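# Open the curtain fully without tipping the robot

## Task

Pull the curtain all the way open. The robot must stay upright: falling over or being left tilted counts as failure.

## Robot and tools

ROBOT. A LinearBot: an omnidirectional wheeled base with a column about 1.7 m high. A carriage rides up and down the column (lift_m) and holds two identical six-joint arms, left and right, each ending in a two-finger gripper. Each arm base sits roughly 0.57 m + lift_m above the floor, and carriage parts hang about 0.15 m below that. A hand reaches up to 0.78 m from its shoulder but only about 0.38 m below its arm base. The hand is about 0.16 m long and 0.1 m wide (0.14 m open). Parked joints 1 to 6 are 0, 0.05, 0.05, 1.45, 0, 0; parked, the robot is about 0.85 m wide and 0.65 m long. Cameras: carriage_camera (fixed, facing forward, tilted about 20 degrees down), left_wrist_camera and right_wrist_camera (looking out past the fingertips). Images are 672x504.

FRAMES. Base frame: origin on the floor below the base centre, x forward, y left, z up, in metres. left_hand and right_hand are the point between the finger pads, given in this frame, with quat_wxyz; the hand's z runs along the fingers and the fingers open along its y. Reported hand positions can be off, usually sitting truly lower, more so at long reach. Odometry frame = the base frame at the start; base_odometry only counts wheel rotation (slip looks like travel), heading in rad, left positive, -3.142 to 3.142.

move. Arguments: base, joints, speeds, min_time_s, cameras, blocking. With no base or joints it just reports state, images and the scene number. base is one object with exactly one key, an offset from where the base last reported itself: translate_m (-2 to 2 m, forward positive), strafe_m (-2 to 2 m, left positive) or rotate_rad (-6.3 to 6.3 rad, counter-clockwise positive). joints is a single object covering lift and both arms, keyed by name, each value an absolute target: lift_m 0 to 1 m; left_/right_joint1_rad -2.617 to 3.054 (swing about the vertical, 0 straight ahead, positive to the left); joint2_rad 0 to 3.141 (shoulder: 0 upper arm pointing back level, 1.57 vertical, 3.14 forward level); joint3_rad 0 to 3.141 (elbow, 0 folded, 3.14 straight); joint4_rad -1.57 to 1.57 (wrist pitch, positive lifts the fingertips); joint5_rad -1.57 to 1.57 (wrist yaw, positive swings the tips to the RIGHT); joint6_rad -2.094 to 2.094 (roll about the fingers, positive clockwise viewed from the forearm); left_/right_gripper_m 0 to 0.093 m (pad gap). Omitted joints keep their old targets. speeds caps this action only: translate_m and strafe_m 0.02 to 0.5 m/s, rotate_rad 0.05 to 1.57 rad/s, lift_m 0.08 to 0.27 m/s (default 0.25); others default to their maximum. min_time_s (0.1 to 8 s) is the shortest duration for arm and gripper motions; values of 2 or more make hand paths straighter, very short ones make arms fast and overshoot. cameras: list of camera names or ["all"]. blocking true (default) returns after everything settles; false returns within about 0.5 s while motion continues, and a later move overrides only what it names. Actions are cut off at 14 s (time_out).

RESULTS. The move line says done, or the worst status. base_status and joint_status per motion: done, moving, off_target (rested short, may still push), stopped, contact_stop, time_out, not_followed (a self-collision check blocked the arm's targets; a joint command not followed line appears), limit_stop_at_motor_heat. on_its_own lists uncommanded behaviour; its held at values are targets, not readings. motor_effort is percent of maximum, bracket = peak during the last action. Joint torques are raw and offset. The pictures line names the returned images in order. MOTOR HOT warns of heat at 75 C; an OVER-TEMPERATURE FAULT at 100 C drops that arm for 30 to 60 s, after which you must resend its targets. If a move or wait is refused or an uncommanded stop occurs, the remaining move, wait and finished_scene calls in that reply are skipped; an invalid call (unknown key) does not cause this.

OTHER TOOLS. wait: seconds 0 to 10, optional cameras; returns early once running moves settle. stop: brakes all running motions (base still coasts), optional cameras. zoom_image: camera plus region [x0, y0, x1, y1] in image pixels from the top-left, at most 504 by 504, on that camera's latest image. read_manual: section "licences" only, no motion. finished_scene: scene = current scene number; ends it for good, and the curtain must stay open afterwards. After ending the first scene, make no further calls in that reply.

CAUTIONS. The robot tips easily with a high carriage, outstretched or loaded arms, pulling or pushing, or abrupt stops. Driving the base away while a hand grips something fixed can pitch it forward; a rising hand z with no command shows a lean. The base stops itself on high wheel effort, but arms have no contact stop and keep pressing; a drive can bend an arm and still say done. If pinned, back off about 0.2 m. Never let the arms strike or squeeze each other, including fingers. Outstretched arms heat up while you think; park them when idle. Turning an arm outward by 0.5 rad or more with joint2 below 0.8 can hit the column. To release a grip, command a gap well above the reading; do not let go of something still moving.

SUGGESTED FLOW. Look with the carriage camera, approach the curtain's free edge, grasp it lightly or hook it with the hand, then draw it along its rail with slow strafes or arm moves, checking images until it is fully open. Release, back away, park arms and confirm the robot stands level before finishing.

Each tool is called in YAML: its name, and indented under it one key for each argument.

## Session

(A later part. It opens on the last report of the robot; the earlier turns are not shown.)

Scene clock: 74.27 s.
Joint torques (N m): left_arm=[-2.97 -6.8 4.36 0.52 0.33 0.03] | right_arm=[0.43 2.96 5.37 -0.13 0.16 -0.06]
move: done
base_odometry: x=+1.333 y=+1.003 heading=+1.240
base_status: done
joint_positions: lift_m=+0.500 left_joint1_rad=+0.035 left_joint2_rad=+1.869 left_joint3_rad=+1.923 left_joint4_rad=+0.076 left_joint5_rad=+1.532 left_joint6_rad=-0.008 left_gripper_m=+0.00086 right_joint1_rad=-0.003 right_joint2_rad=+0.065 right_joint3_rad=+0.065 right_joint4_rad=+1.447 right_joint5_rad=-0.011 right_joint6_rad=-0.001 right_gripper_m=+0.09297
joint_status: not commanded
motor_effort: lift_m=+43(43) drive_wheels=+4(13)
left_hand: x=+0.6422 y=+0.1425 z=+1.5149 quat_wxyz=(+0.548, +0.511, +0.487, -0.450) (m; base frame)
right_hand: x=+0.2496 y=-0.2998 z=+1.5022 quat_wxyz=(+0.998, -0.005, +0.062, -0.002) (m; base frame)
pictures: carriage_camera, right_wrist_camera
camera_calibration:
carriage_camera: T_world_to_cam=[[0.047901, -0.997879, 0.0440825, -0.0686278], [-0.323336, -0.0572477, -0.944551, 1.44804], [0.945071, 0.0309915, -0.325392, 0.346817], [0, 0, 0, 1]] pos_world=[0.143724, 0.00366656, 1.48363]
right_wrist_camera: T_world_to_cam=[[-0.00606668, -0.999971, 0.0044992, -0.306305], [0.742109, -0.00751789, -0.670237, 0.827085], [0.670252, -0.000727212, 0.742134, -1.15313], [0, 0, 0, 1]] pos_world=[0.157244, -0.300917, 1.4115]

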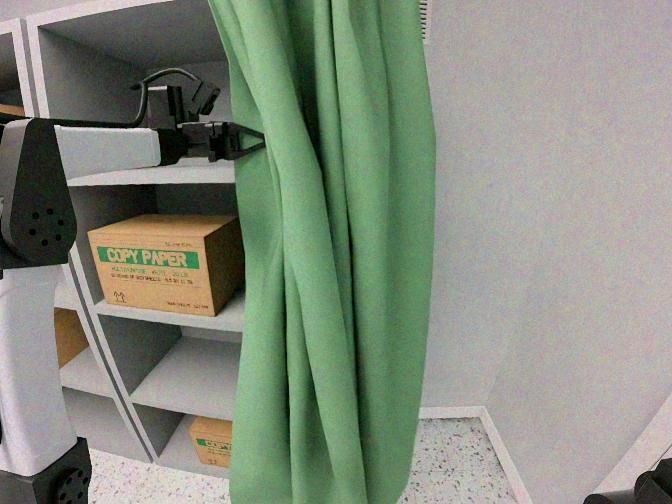

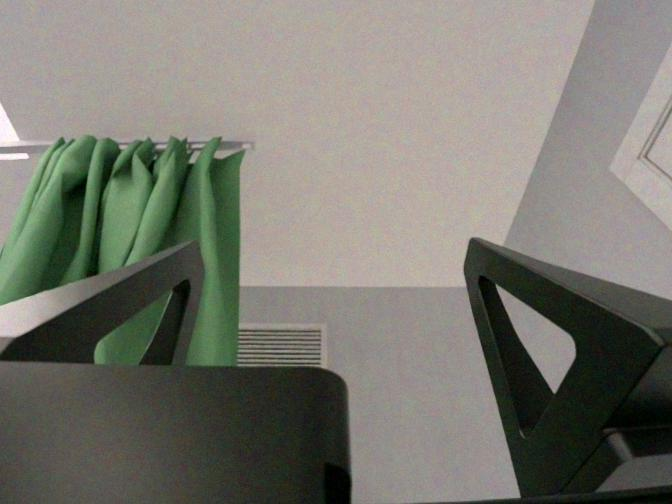

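move:
  base: {"strafe_m": -0.17}
  speeds: {"strafe_m": 0.12}
  cameras: ["carriage_camera", "right_wrist_camera"]

zoom_image:
  camera: "right_wrist_camera"
  region: [0, 100, 292, 320]

Scene clock: 76.67 s.
Joint torques (N m): left_arm=[-4.41 -5.26 3.12 0.38 0.59 0.03] | right_arm=[0.43 2.74 5.41 -0.15 0.14 -0.05]
move: done
base_odometry: x=+1.494 y=+0.948 heading=+1.241
base_status: done
joint_positions: lift_m=+0.500 left_joint1_rad=+0.051 left_joint2_rad=+1.855 left_joint3_rad=+1.937 left_joint4_rad=+0.088 left_joint5_rad=+1.505 left_joint6_rad=-0.008 left_gripper_m=+0.00085 right_joint1_rad=-0.003 right_joint2_rad=+0.065 right_joint3_rad=+0.065 right_joint4_rad=+1.447 right_joint5_rad=-0.010 right_joint6_rad=-0.001 right_gripper_m=+0.09297
joint_status: not commanded
motor_effort: lift_m=+43(43) drive_wheels=+4(12)
left_hand: x=+0.6428 y=+0.1493 z=+1.5269 quat_wxyz=(+0.567, +0.509, +0.486, -0.428) (m; base frame)
right_hand: x=+0.2496 y=-0.2999 z=+1.5022 quat_wxyz=(+0.998, -0.005, +0.062, -0.002) (m; base frame)
pictures: carriage_camera, right_wrist_camera
camera_calibration:
carriage_camera: T_world_to_cam=[[0.047901, -0.997879, 0.0440825, -0.0686278], [-0.323336, -0.0572477, -0.944551, 1.44804], [0.945071, 0.0309915, -0.325392, 0.346817], [0, 0, 0, 1]] pos_world=[0.143724, 0.00366656, 1.48363]
right_wrist_camera: T_world_to_cam=[[-0.00569506, -0.999975, 0.00416468, -0.305894], [0.742112, -0.00701788, -0.670239, 0.827238], [0.670252, -0.00072639, 0.742134, -1.15313], [0, 0, 0, 1]] pos_world=[0.157244, -0.300918, 1.4115]

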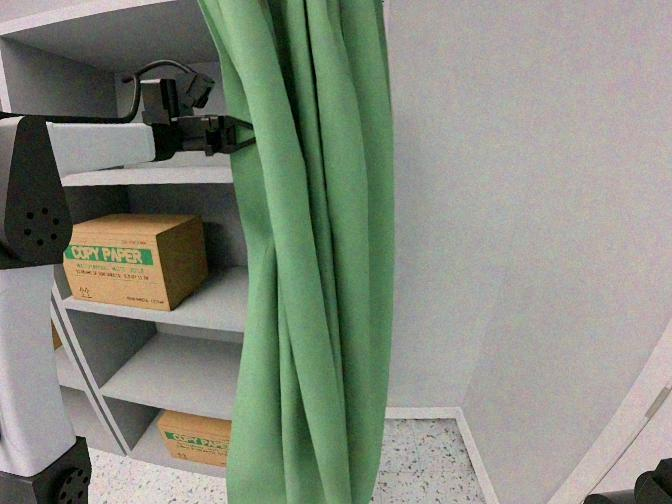

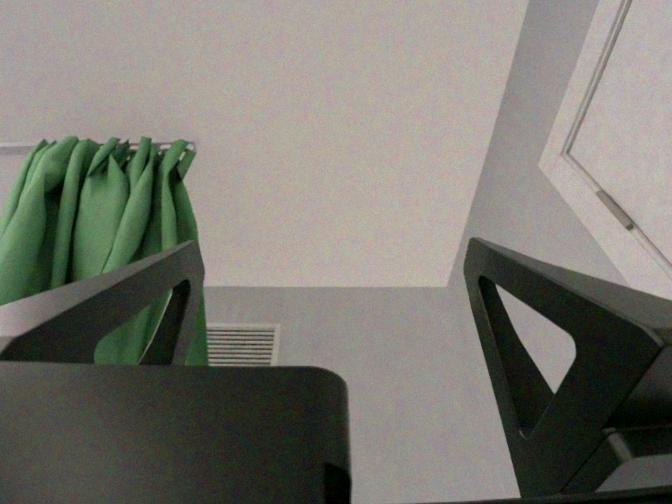

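Scaled by 1.726 from the camera's 672x504 image, which has a finer 960x720 frame.

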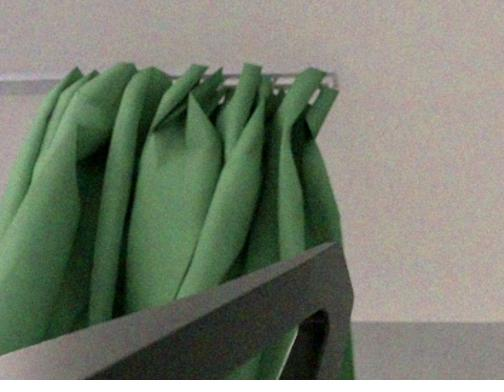

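move:
  base: {"strafe_m": -0.1}
  speeds: {"strafe_m": 0.1}
  cameras: ["right_wrist_camera"]

zoom_image:
  camera: "right_wrist_camera"
  region: [0, 100, 292, 320]

Scene clock: 78.63 s.
Joint torques (N m): left_arm=[-6.19 -3.6 1.81 -0.02 1.18 0.09] | right_arm=[0.31 2.8 5.53 -0.11 0.12 -0.05]
move: done
base_odometry: x=+1.588 y=+0.915 heading=+1.241
base_status: done
joint_positions: lift_m=+0.500 left_joint1_rad=+0.072 left_joint2_rad=+1.838 left_joint3_rad=+1.951 left_joint4_rad=+0.122 left_joint5_rad=+1.445 left_joint6_rad=-0.014 left_gripper_m=+0.00086 right_joint1_rad=-0.002 right_joint2_rad=+0.065 right_joint3_rad=+0.065 right_joint4_rad=+1.447 right_joint5_rad=-0.010 right_joint6_rad=-0.001 right_gripper_m=+0.09297
joint_status: not commanded
motor_effort: lift_m=+43(43) drive_wheels=+5(15)
left_hand: x=+0.6481 y=+0.1594 z=+1.5432 quat_wxyz=(+0.600, +0.499, +0.486, -0.393) (m; base frame)
right_hand: x=+0.2496 y=-0.2999 z=+1.5022 quat_wxyz=(+0.998, -0.005, +0.062, -0.002) (m; base frame)
pictures: right_wrist_camera
camera_calibration:
right_wrist_camera: T_world_to_cam=[[-0.00533827, -0.999977, 0.00411262, -0.305978], [0.742115, -0.0067182, -0.670239, 0.827327], [0.670252, -0.000525888, 0.742134, -1.15307], [0, 0, 0, 1]] pos_world=[0.157244, -0.30102, 1.4115]

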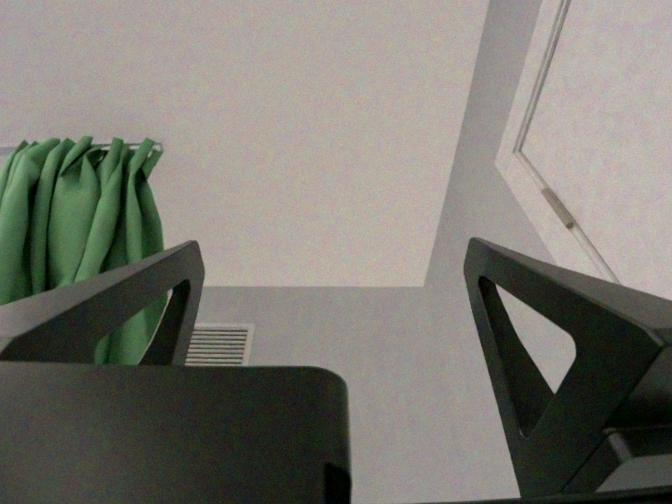

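Scaled by 1.726 from the camera's 672x504 image, which has a finer 960x720 frame.

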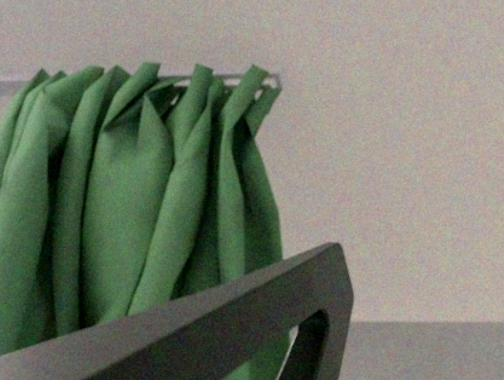

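move:
  base: {"strafe_m": -0.1}
  speeds: {"strafe_m": 0.1}
  cameras: ["right_wrist_camera", "carriage_camera"]

zoom_image:
  camera: "right_wrist_camera"
  region: [0, 100, 292, 320]

Scene clock: 80.63 s.
Joint torques (N m): left_arm=[-9.18 -1.24 0.35 -0.66 2.39 0.31] | right_arm=[0.4 2.65 5.29 -0.14 0.12 -0.03]
move: done
base_odometry: x=+1.683 y=+0.883 heading=+1.241
base_status: done
joint_positions: lift_m=+0.500 left_joint1_rad=+0.106 left_joint2_rad=+1.816 left_joint3_rad=+1.968 left_joint4_rad=+0.178 left_joint5_rad=+1.327 left_joint6_rad=-0.034 left_gripper_m=+0.00086 right_joint1_rad=-0.002 right_joint2_rad=+0.065 right_joint3_rad=+0.065 right_joint4_rad=+1.447 right_joint5_rad=-0.010 right_joint6_rad=-0.001 right_gripper_m=+0.09297
joint_status: not commanded
motor_effort: lift_m=+43(43) drive_wheels=+5(14)
left_hand: x=+0.6597 y=+0.1790 z=+1.5692 quat_wxyz=(+0.654, +0.468, +0.492, -0.334) (m; base frame)
right_hand: x=+0.2496 y=-0.2998 z=+1.5022 quat_wxyz=(+0.998, -0.005, +0.062, -0.001) (m; base frame)
pictures: carriage_camera, right_wrist_camera
camera_calibration:
carriage_camera: T_world_to_cam=[[0.047901, -0.997879, 0.0440825, -0.0686278], [-0.323336, -0.0572477, -0.944551, 1.44804], [0.945071, 0.0309915, -0.325392, 0.346817], [0, 0, 0, 1]] pos_world=[0.143724, 0.00366656, 1.48363]
right_wrist_camera: T_world_to_cam=[[-0.00491458, -0.999979, 0.00413488, -0.306079], [0.742117, -0.00641869, -0.670239, 0.827416], [0.670252, -0.000225382, 0.742134, -1.15298], [0, 0, 0, 1]] pos_world=[0.157245, -0.301022, 1.4115]

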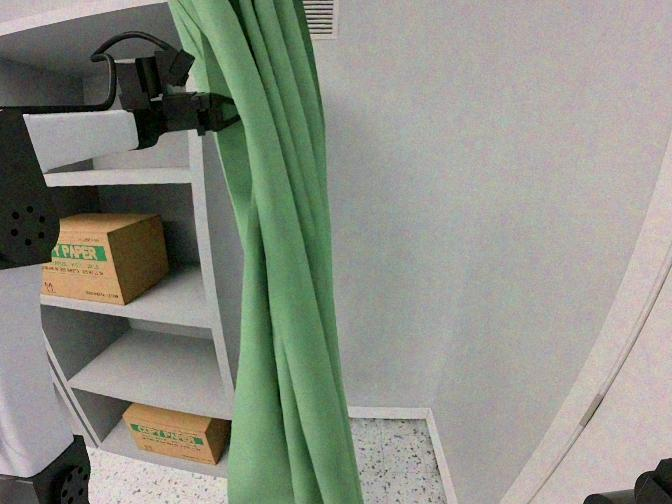

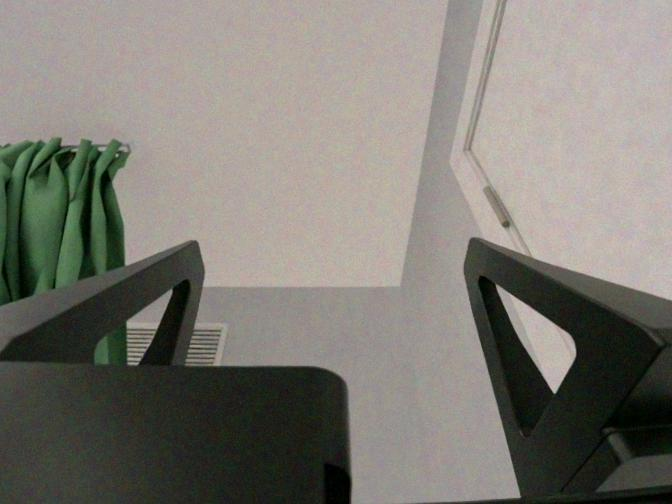

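Scaled by 1.726 from the camera's 672x504 image, which has a finer 960x720 frame.

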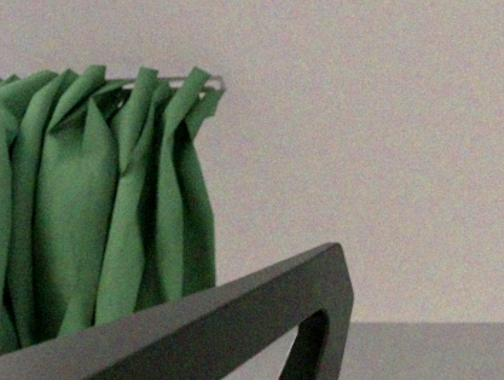

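move:
  base: {"strafe_m": 0.3}
  speeds: {"strafe_m": 0.2}

move:
  joints: {"left_gripper_m": 0.093}
  min_time_s: 1.2
  cameras: ["carriage_camera", "left_wrist_camera", "right_wrist_camera"]

Scene clock: 83.63 s.
Joint torques (N m): left_arm=[-1.52 -8.18 5.11 1.19 0.09 -0.07] | right_arm=[0.44 2.76 5.35 -0.14 0.13 -0.06]
move: done
base_odometry: x=+1.399 y=+0.981 heading=+1.241
base_status: done
joint_positions: lift_m=+0.500 left_joint1_rad=+0.017 left_joint2_rad=+1.882 left_joint3_rad=+1.914 left_joint4_rad=+0.020 left_joint5_rad=+1.558 left_joint6_rad=+0.003 left_gripper_m=+0.00084 right_joint1_rad=-0.002 right_joint2_rad=+0.065 right_joint3_rad=+0.065 right_joint4_rad=+1.447 right_joint5_rad=-0.010 right_joint6_rad=-0.001 right_gripper_m=+0.09297
joint_status: not commanded
motor_effort: lift_m=+43(43) drive_wheels=+0(10)
left_hand: x=+0.6402 y=+0.1349 z=+1.5021 quat_wxyz=(+0.521, +0.506, +0.494, -0.479) (m; base frame)
right_hand: x=+0.2496 y=-0.2998 z=+1.5022 quat_wxyz=(+0.998, -0.005, +0.062, -0.001) (m; base frame)
pictures: none

Scene clock: 85.13 s.
Joint torques (N m): left_arm=[-1.24 -8.79 5.11 1.38 0.1 -0.07] | right_arm=[0.35 3.04 5.37 -0.14 0.15 -0.07]
move: done
base_odometry: x=+1.399 y=+0.981 heading=+1.241
base_status: not commanded
joint_positions: lift_m=+0.500 left_joint1_rad=+0.015 left_joint2_rad=+1.888 left_joint3_rad=+1.914 left_joint4_rad=+0.003 left_joint5_rad=+1.558 left_joint6_rad=+0.003 left_gripper_m=+0.09290 right_joint1_rad=-0.002 right_joint2_rad=+0.065 right_joint3_rad=+0.065 right_joint4_rad=+1.447 right_joint5_rad=-0.010 right_joint6_rad=-0.001 right_gripper_m=+0.09297
joint_status: all done
motor_effort: lift_m=+43(43) drive_wheels=+0(2)
left_hand: x=+0.6416 y=+0.1338 z=+1.4987 quat_wxyz=(+0.515, +0.501, +0.499, -0.485) (m; base frame)
right_hand: x=+0.2496 y=-0.2998 z=+1.5022 quat_wxyz=(+0.998, -0.005, +0.062, -0.001) (m; base frame)
pictures: carriage_camera, left_wrist_camera, right_wrist_camera
camera_calibration:
carriage_camera: T_world_to_cam=[[0.047901, -0.997879, 0.0440825, -0.0686278], [-0.323336, -0.0572477, -0.944551, 1.44804], [0.945071, 0.0309915, -0.325392, 0.346817], [0, 0, 0, 1]] pos_world=[0.143724, 0.00366656, 1.48363]
left_wrist_camera: T_world_to_cam=[[-0.996569, -0.0795982, -0.0226615, 0.689668], [-0.0281906, 0.583927, -0.811317, 1.1609], [0.077812, -0.807895, -0.584167, 1.05659], [0, 0, 0, 1]] pos_world=[0.637813, 0.230628, 1.57471]
right_wrist_camera: T_world_to_cam=[[-0.00491458, -0.999979, 0.00413488, -0.306079], [0.742117, -0.00641869, -0.670239, 0.827416], [0.670252, -0.000225382, 0.742134, -1.15298], [0, 0, 0, 1]] pos_world=[0.157245, -0.301022, 1.4115]

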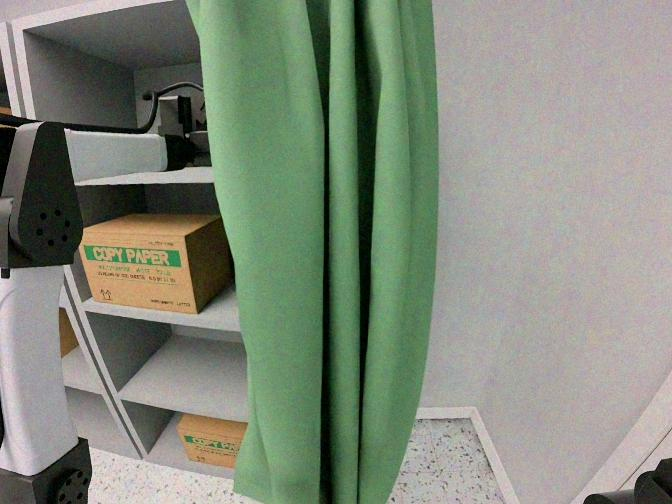

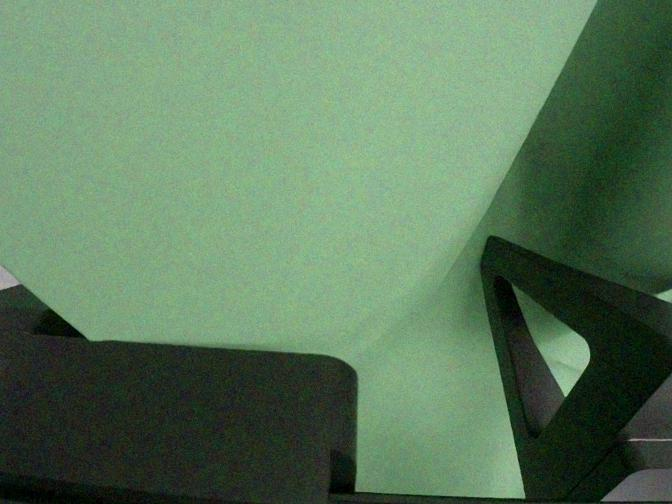

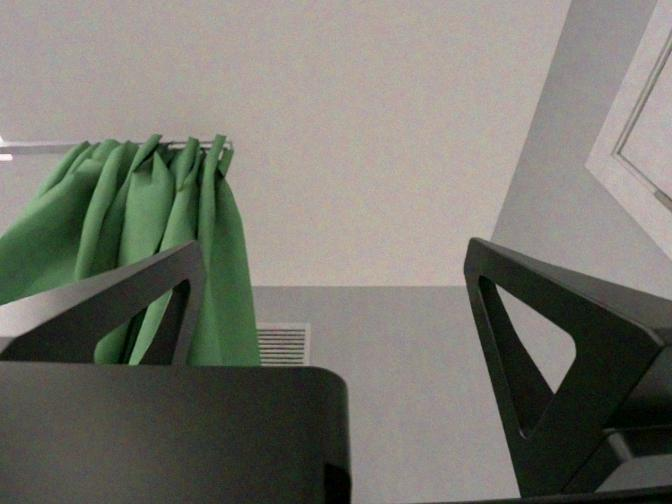

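move:
  base: {"strafe_m": 0.3}
  speeds: {"strafe_m": 0.15}
  cameras: ["carriage_camera", "right_wrist_camera"]

Scene clock: 88.27 s.
Joint torques (N m): left_arm=[-0.4 -8.72 5.11 1.42 0.12 -0.07] | right_arm=[0.32 2.74 5.24 -0.14 0.17 -0.06]
move: done
base_odometry: x=+1.115 y=+1.078 heading=+1.241
base_status: done
joint_positions: lift_m=+0.500 left_joint1_rad=+0.005 left_joint2_rad=+1.888 left_joint3_rad=+1.914 left_joint4_rad=+0.000 left_joint5_rad=+1.558 left_joint6_rad=+0.003 left_gripper_m=+0.09290 right_joint1_rad=-0.002 right_joint2_rad=+0.065 right_joint3_rad=+0.065 right_joint4_rad=+1.447 right_joint5_rad=-0.010 right_joint6_rad=-0.001 right_gripper_m=+0.09297
joint_status: not commanded
motor_effort: lift_m=+43(43) drive_wheels=+0(11)
left_hand: x=+0.6399 y=+0.1298 z=+1.4984 quat_wxyz=(+0.512, +0.503, +0.497, -0.488) (m; base frame)
right_hand: x=+0.2496 y=-0.2998 z=+1.5022 quat_wxyz=(+0.998, -0.005, +0.062, -0.001) (m; base frame)
pictures: carriage_camera, right_wrist_camera
camera_calibration:
carriage_camera: T_world_to_cam=[[0.047901, -0.997879, 0.0440825, -0.0686278], [-0.323336, -0.0572477, -0.944551, 1.44804], [0.945071, 0.0309915, -0.325392, 0.346817], [0, 0, 0, 1]] pos_world=[0.143724, 0.00366656, 1.48363]
right_wrist_camera: T_world_to_cam=[[-0.00491458, -0.999979, 0.00413488, -0.306079], [0.742117, -0.00641869, -0.670239, 0.827416], [0.670252, -0.000225382, 0.742134, -1.15298], [0, 0, 0, 1]] pos_world=[0.157245, -0.301022, 1.4115]

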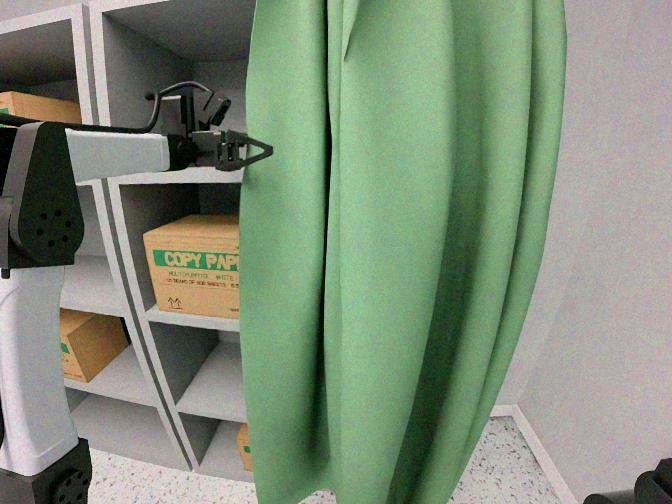

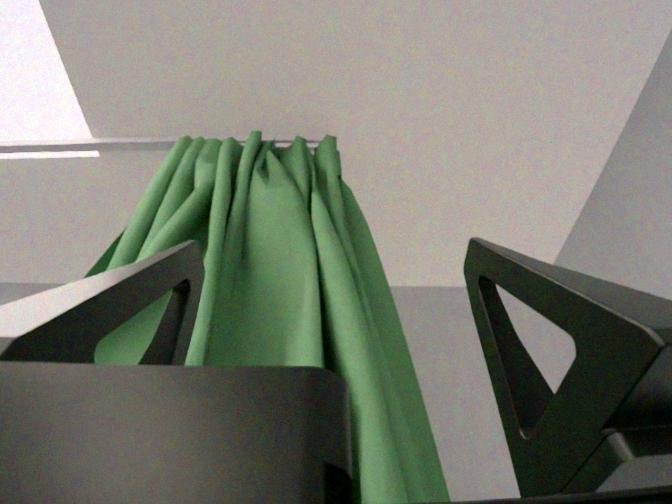

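move:
  base: {"strafe_m": 0.12}
  speeds: {"strafe_m": 0.2}

move:
  base: {"translate_m": -0.5}
  cameras: ["carriage_camera", "right_wrist_camera"]

Scene clock: 90.27 s.
Joint torques (N m): left_arm=[-0.49 -8.72 5.11 1.42 0.11 -0.08] | right_arm=[0.62 2.73 5.45 -0.14 0.13 -0.06]
move: done
base_odometry: x=+1.002 y=+1.117 heading=+1.241
base_status: done
joint_positions: lift_m=+0.500 left_joint1_rad=+0.006 left_joint2_rad=+1.888 left_joint3_rad=+1.914 left_joint4_rad=+0.000 left_joint5_rad=+1.558 left_joint6_rad=+0.003 left_gripper_m=+0.09290 right_joint1_rad=-0.002 right_joint2_rad=+0.065 right_joint3_rad=+0.065 right_joint4_rad=+1.447 right_joint5_rad=-0.010 right_joint6_rad=-0.001 right_gripper_m=+0.09297
joint_status: not commanded
motor_effort: lift_m=+43(43) drive_wheels=+0(13)
left_hand: x=+0.6400 y=+0.1300 z=+1.4984 quat_wxyz=(+0.512, +0.503, +0.497, -0.488) (m; base frame)
right_hand: x=+0.2496 y=-0.2999 z=+1.5022 quat_wxyz=(+0.998, -0.005, +0.062, -0.001) (m; base frame)
pictures: none

Scene clock: 93.40 s.
Joint torques (N m): left_arm=[-0.4 -9.22 5.44 1.47 0.14 -0.07] | right_arm=[0.44 2.92 5.45 -0.16 0.11 -0.08]
move: done
base_odometry: x=+0.840 y=+0.644 heading=+1.241
base_status: done
joint_positions: lift_m=+0.500 left_joint1_rad=+0.005 left_joint2_rad=+1.892 left_joint3_rad=+1.911 left_joint4_rad=-0.003 left_joint5_rad=+1.558 left_joint6_rad=+0.003 left_gripper_m=+0.09290 right_joint1_rad=-0.002 right_joint2_rad=+0.065 right_joint3_rad=+0.065 right_joint4_rad=+1.447 right_joint5_rad=-0.010 right_joint6_rad=-0.001 right_gripper_m=+0.09297
joint_status: not commanded
motor_effort: lift_m=+43(43) drive_wheels=-1(11)
left_hand: x=+0.6415 y=+0.1298 z=+1.4954 quat_wxyz=(+0.509, +0.500, +0.500, -0.491) (m; base frame)
right_hand: x=+0.2496 y=-0.2999 z=+1.5022 quat_wxyz=(+0.998, -0.005, +0.062, -0.001) (m; base frame)
pictures: carriage_camera, right_wrist_camera
camera_calibration:
carriage_camera: T_world_to_cam=[[0.047901, -0.997879, 0.0440825, -0.0686278], [-0.323336, -0.0572477, -0.944551, 1.44804], [0.945071, 0.0309915, -0.325392, 0.346817], [0, 0, 0, 1]] pos_world=[0.143724, 0.00366656, 1.48363]
right_wrist_camera: T_world_to_cam=[[-0.00496804, -0.999981, 0.00377648, -0.305564], [0.742351, -0.00621832, -0.669982, 0.827008], [0.669992, -0.000525022, 0.742368, -1.15329], [0, 0, 0, 1]] pos_world=[0.157245, -0.301021, 1.4114]

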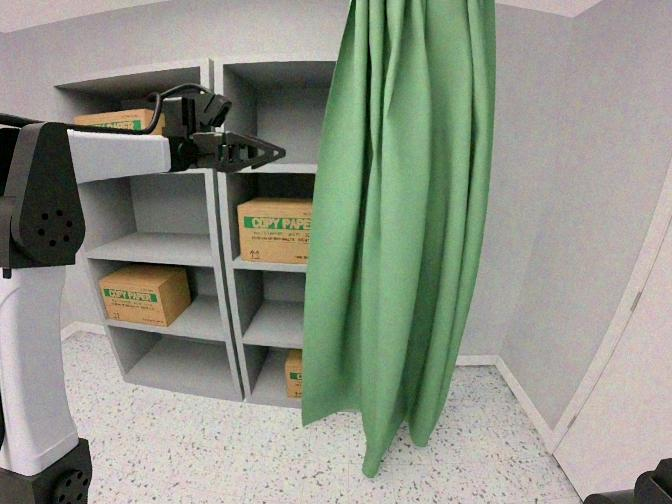

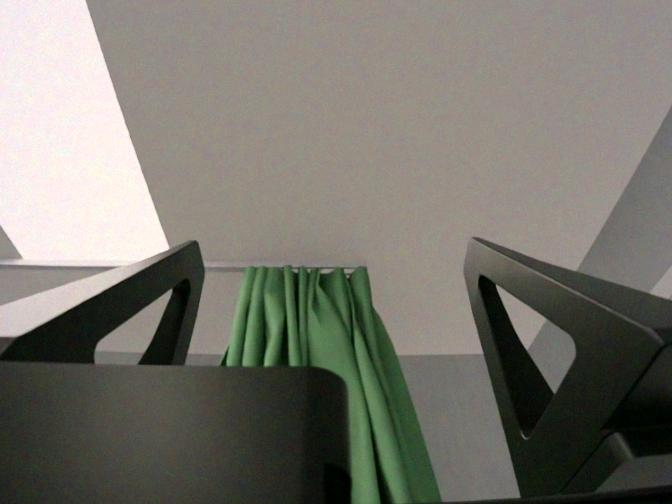

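finished_scene:
  scene: 2

The scene is finished: the task was done.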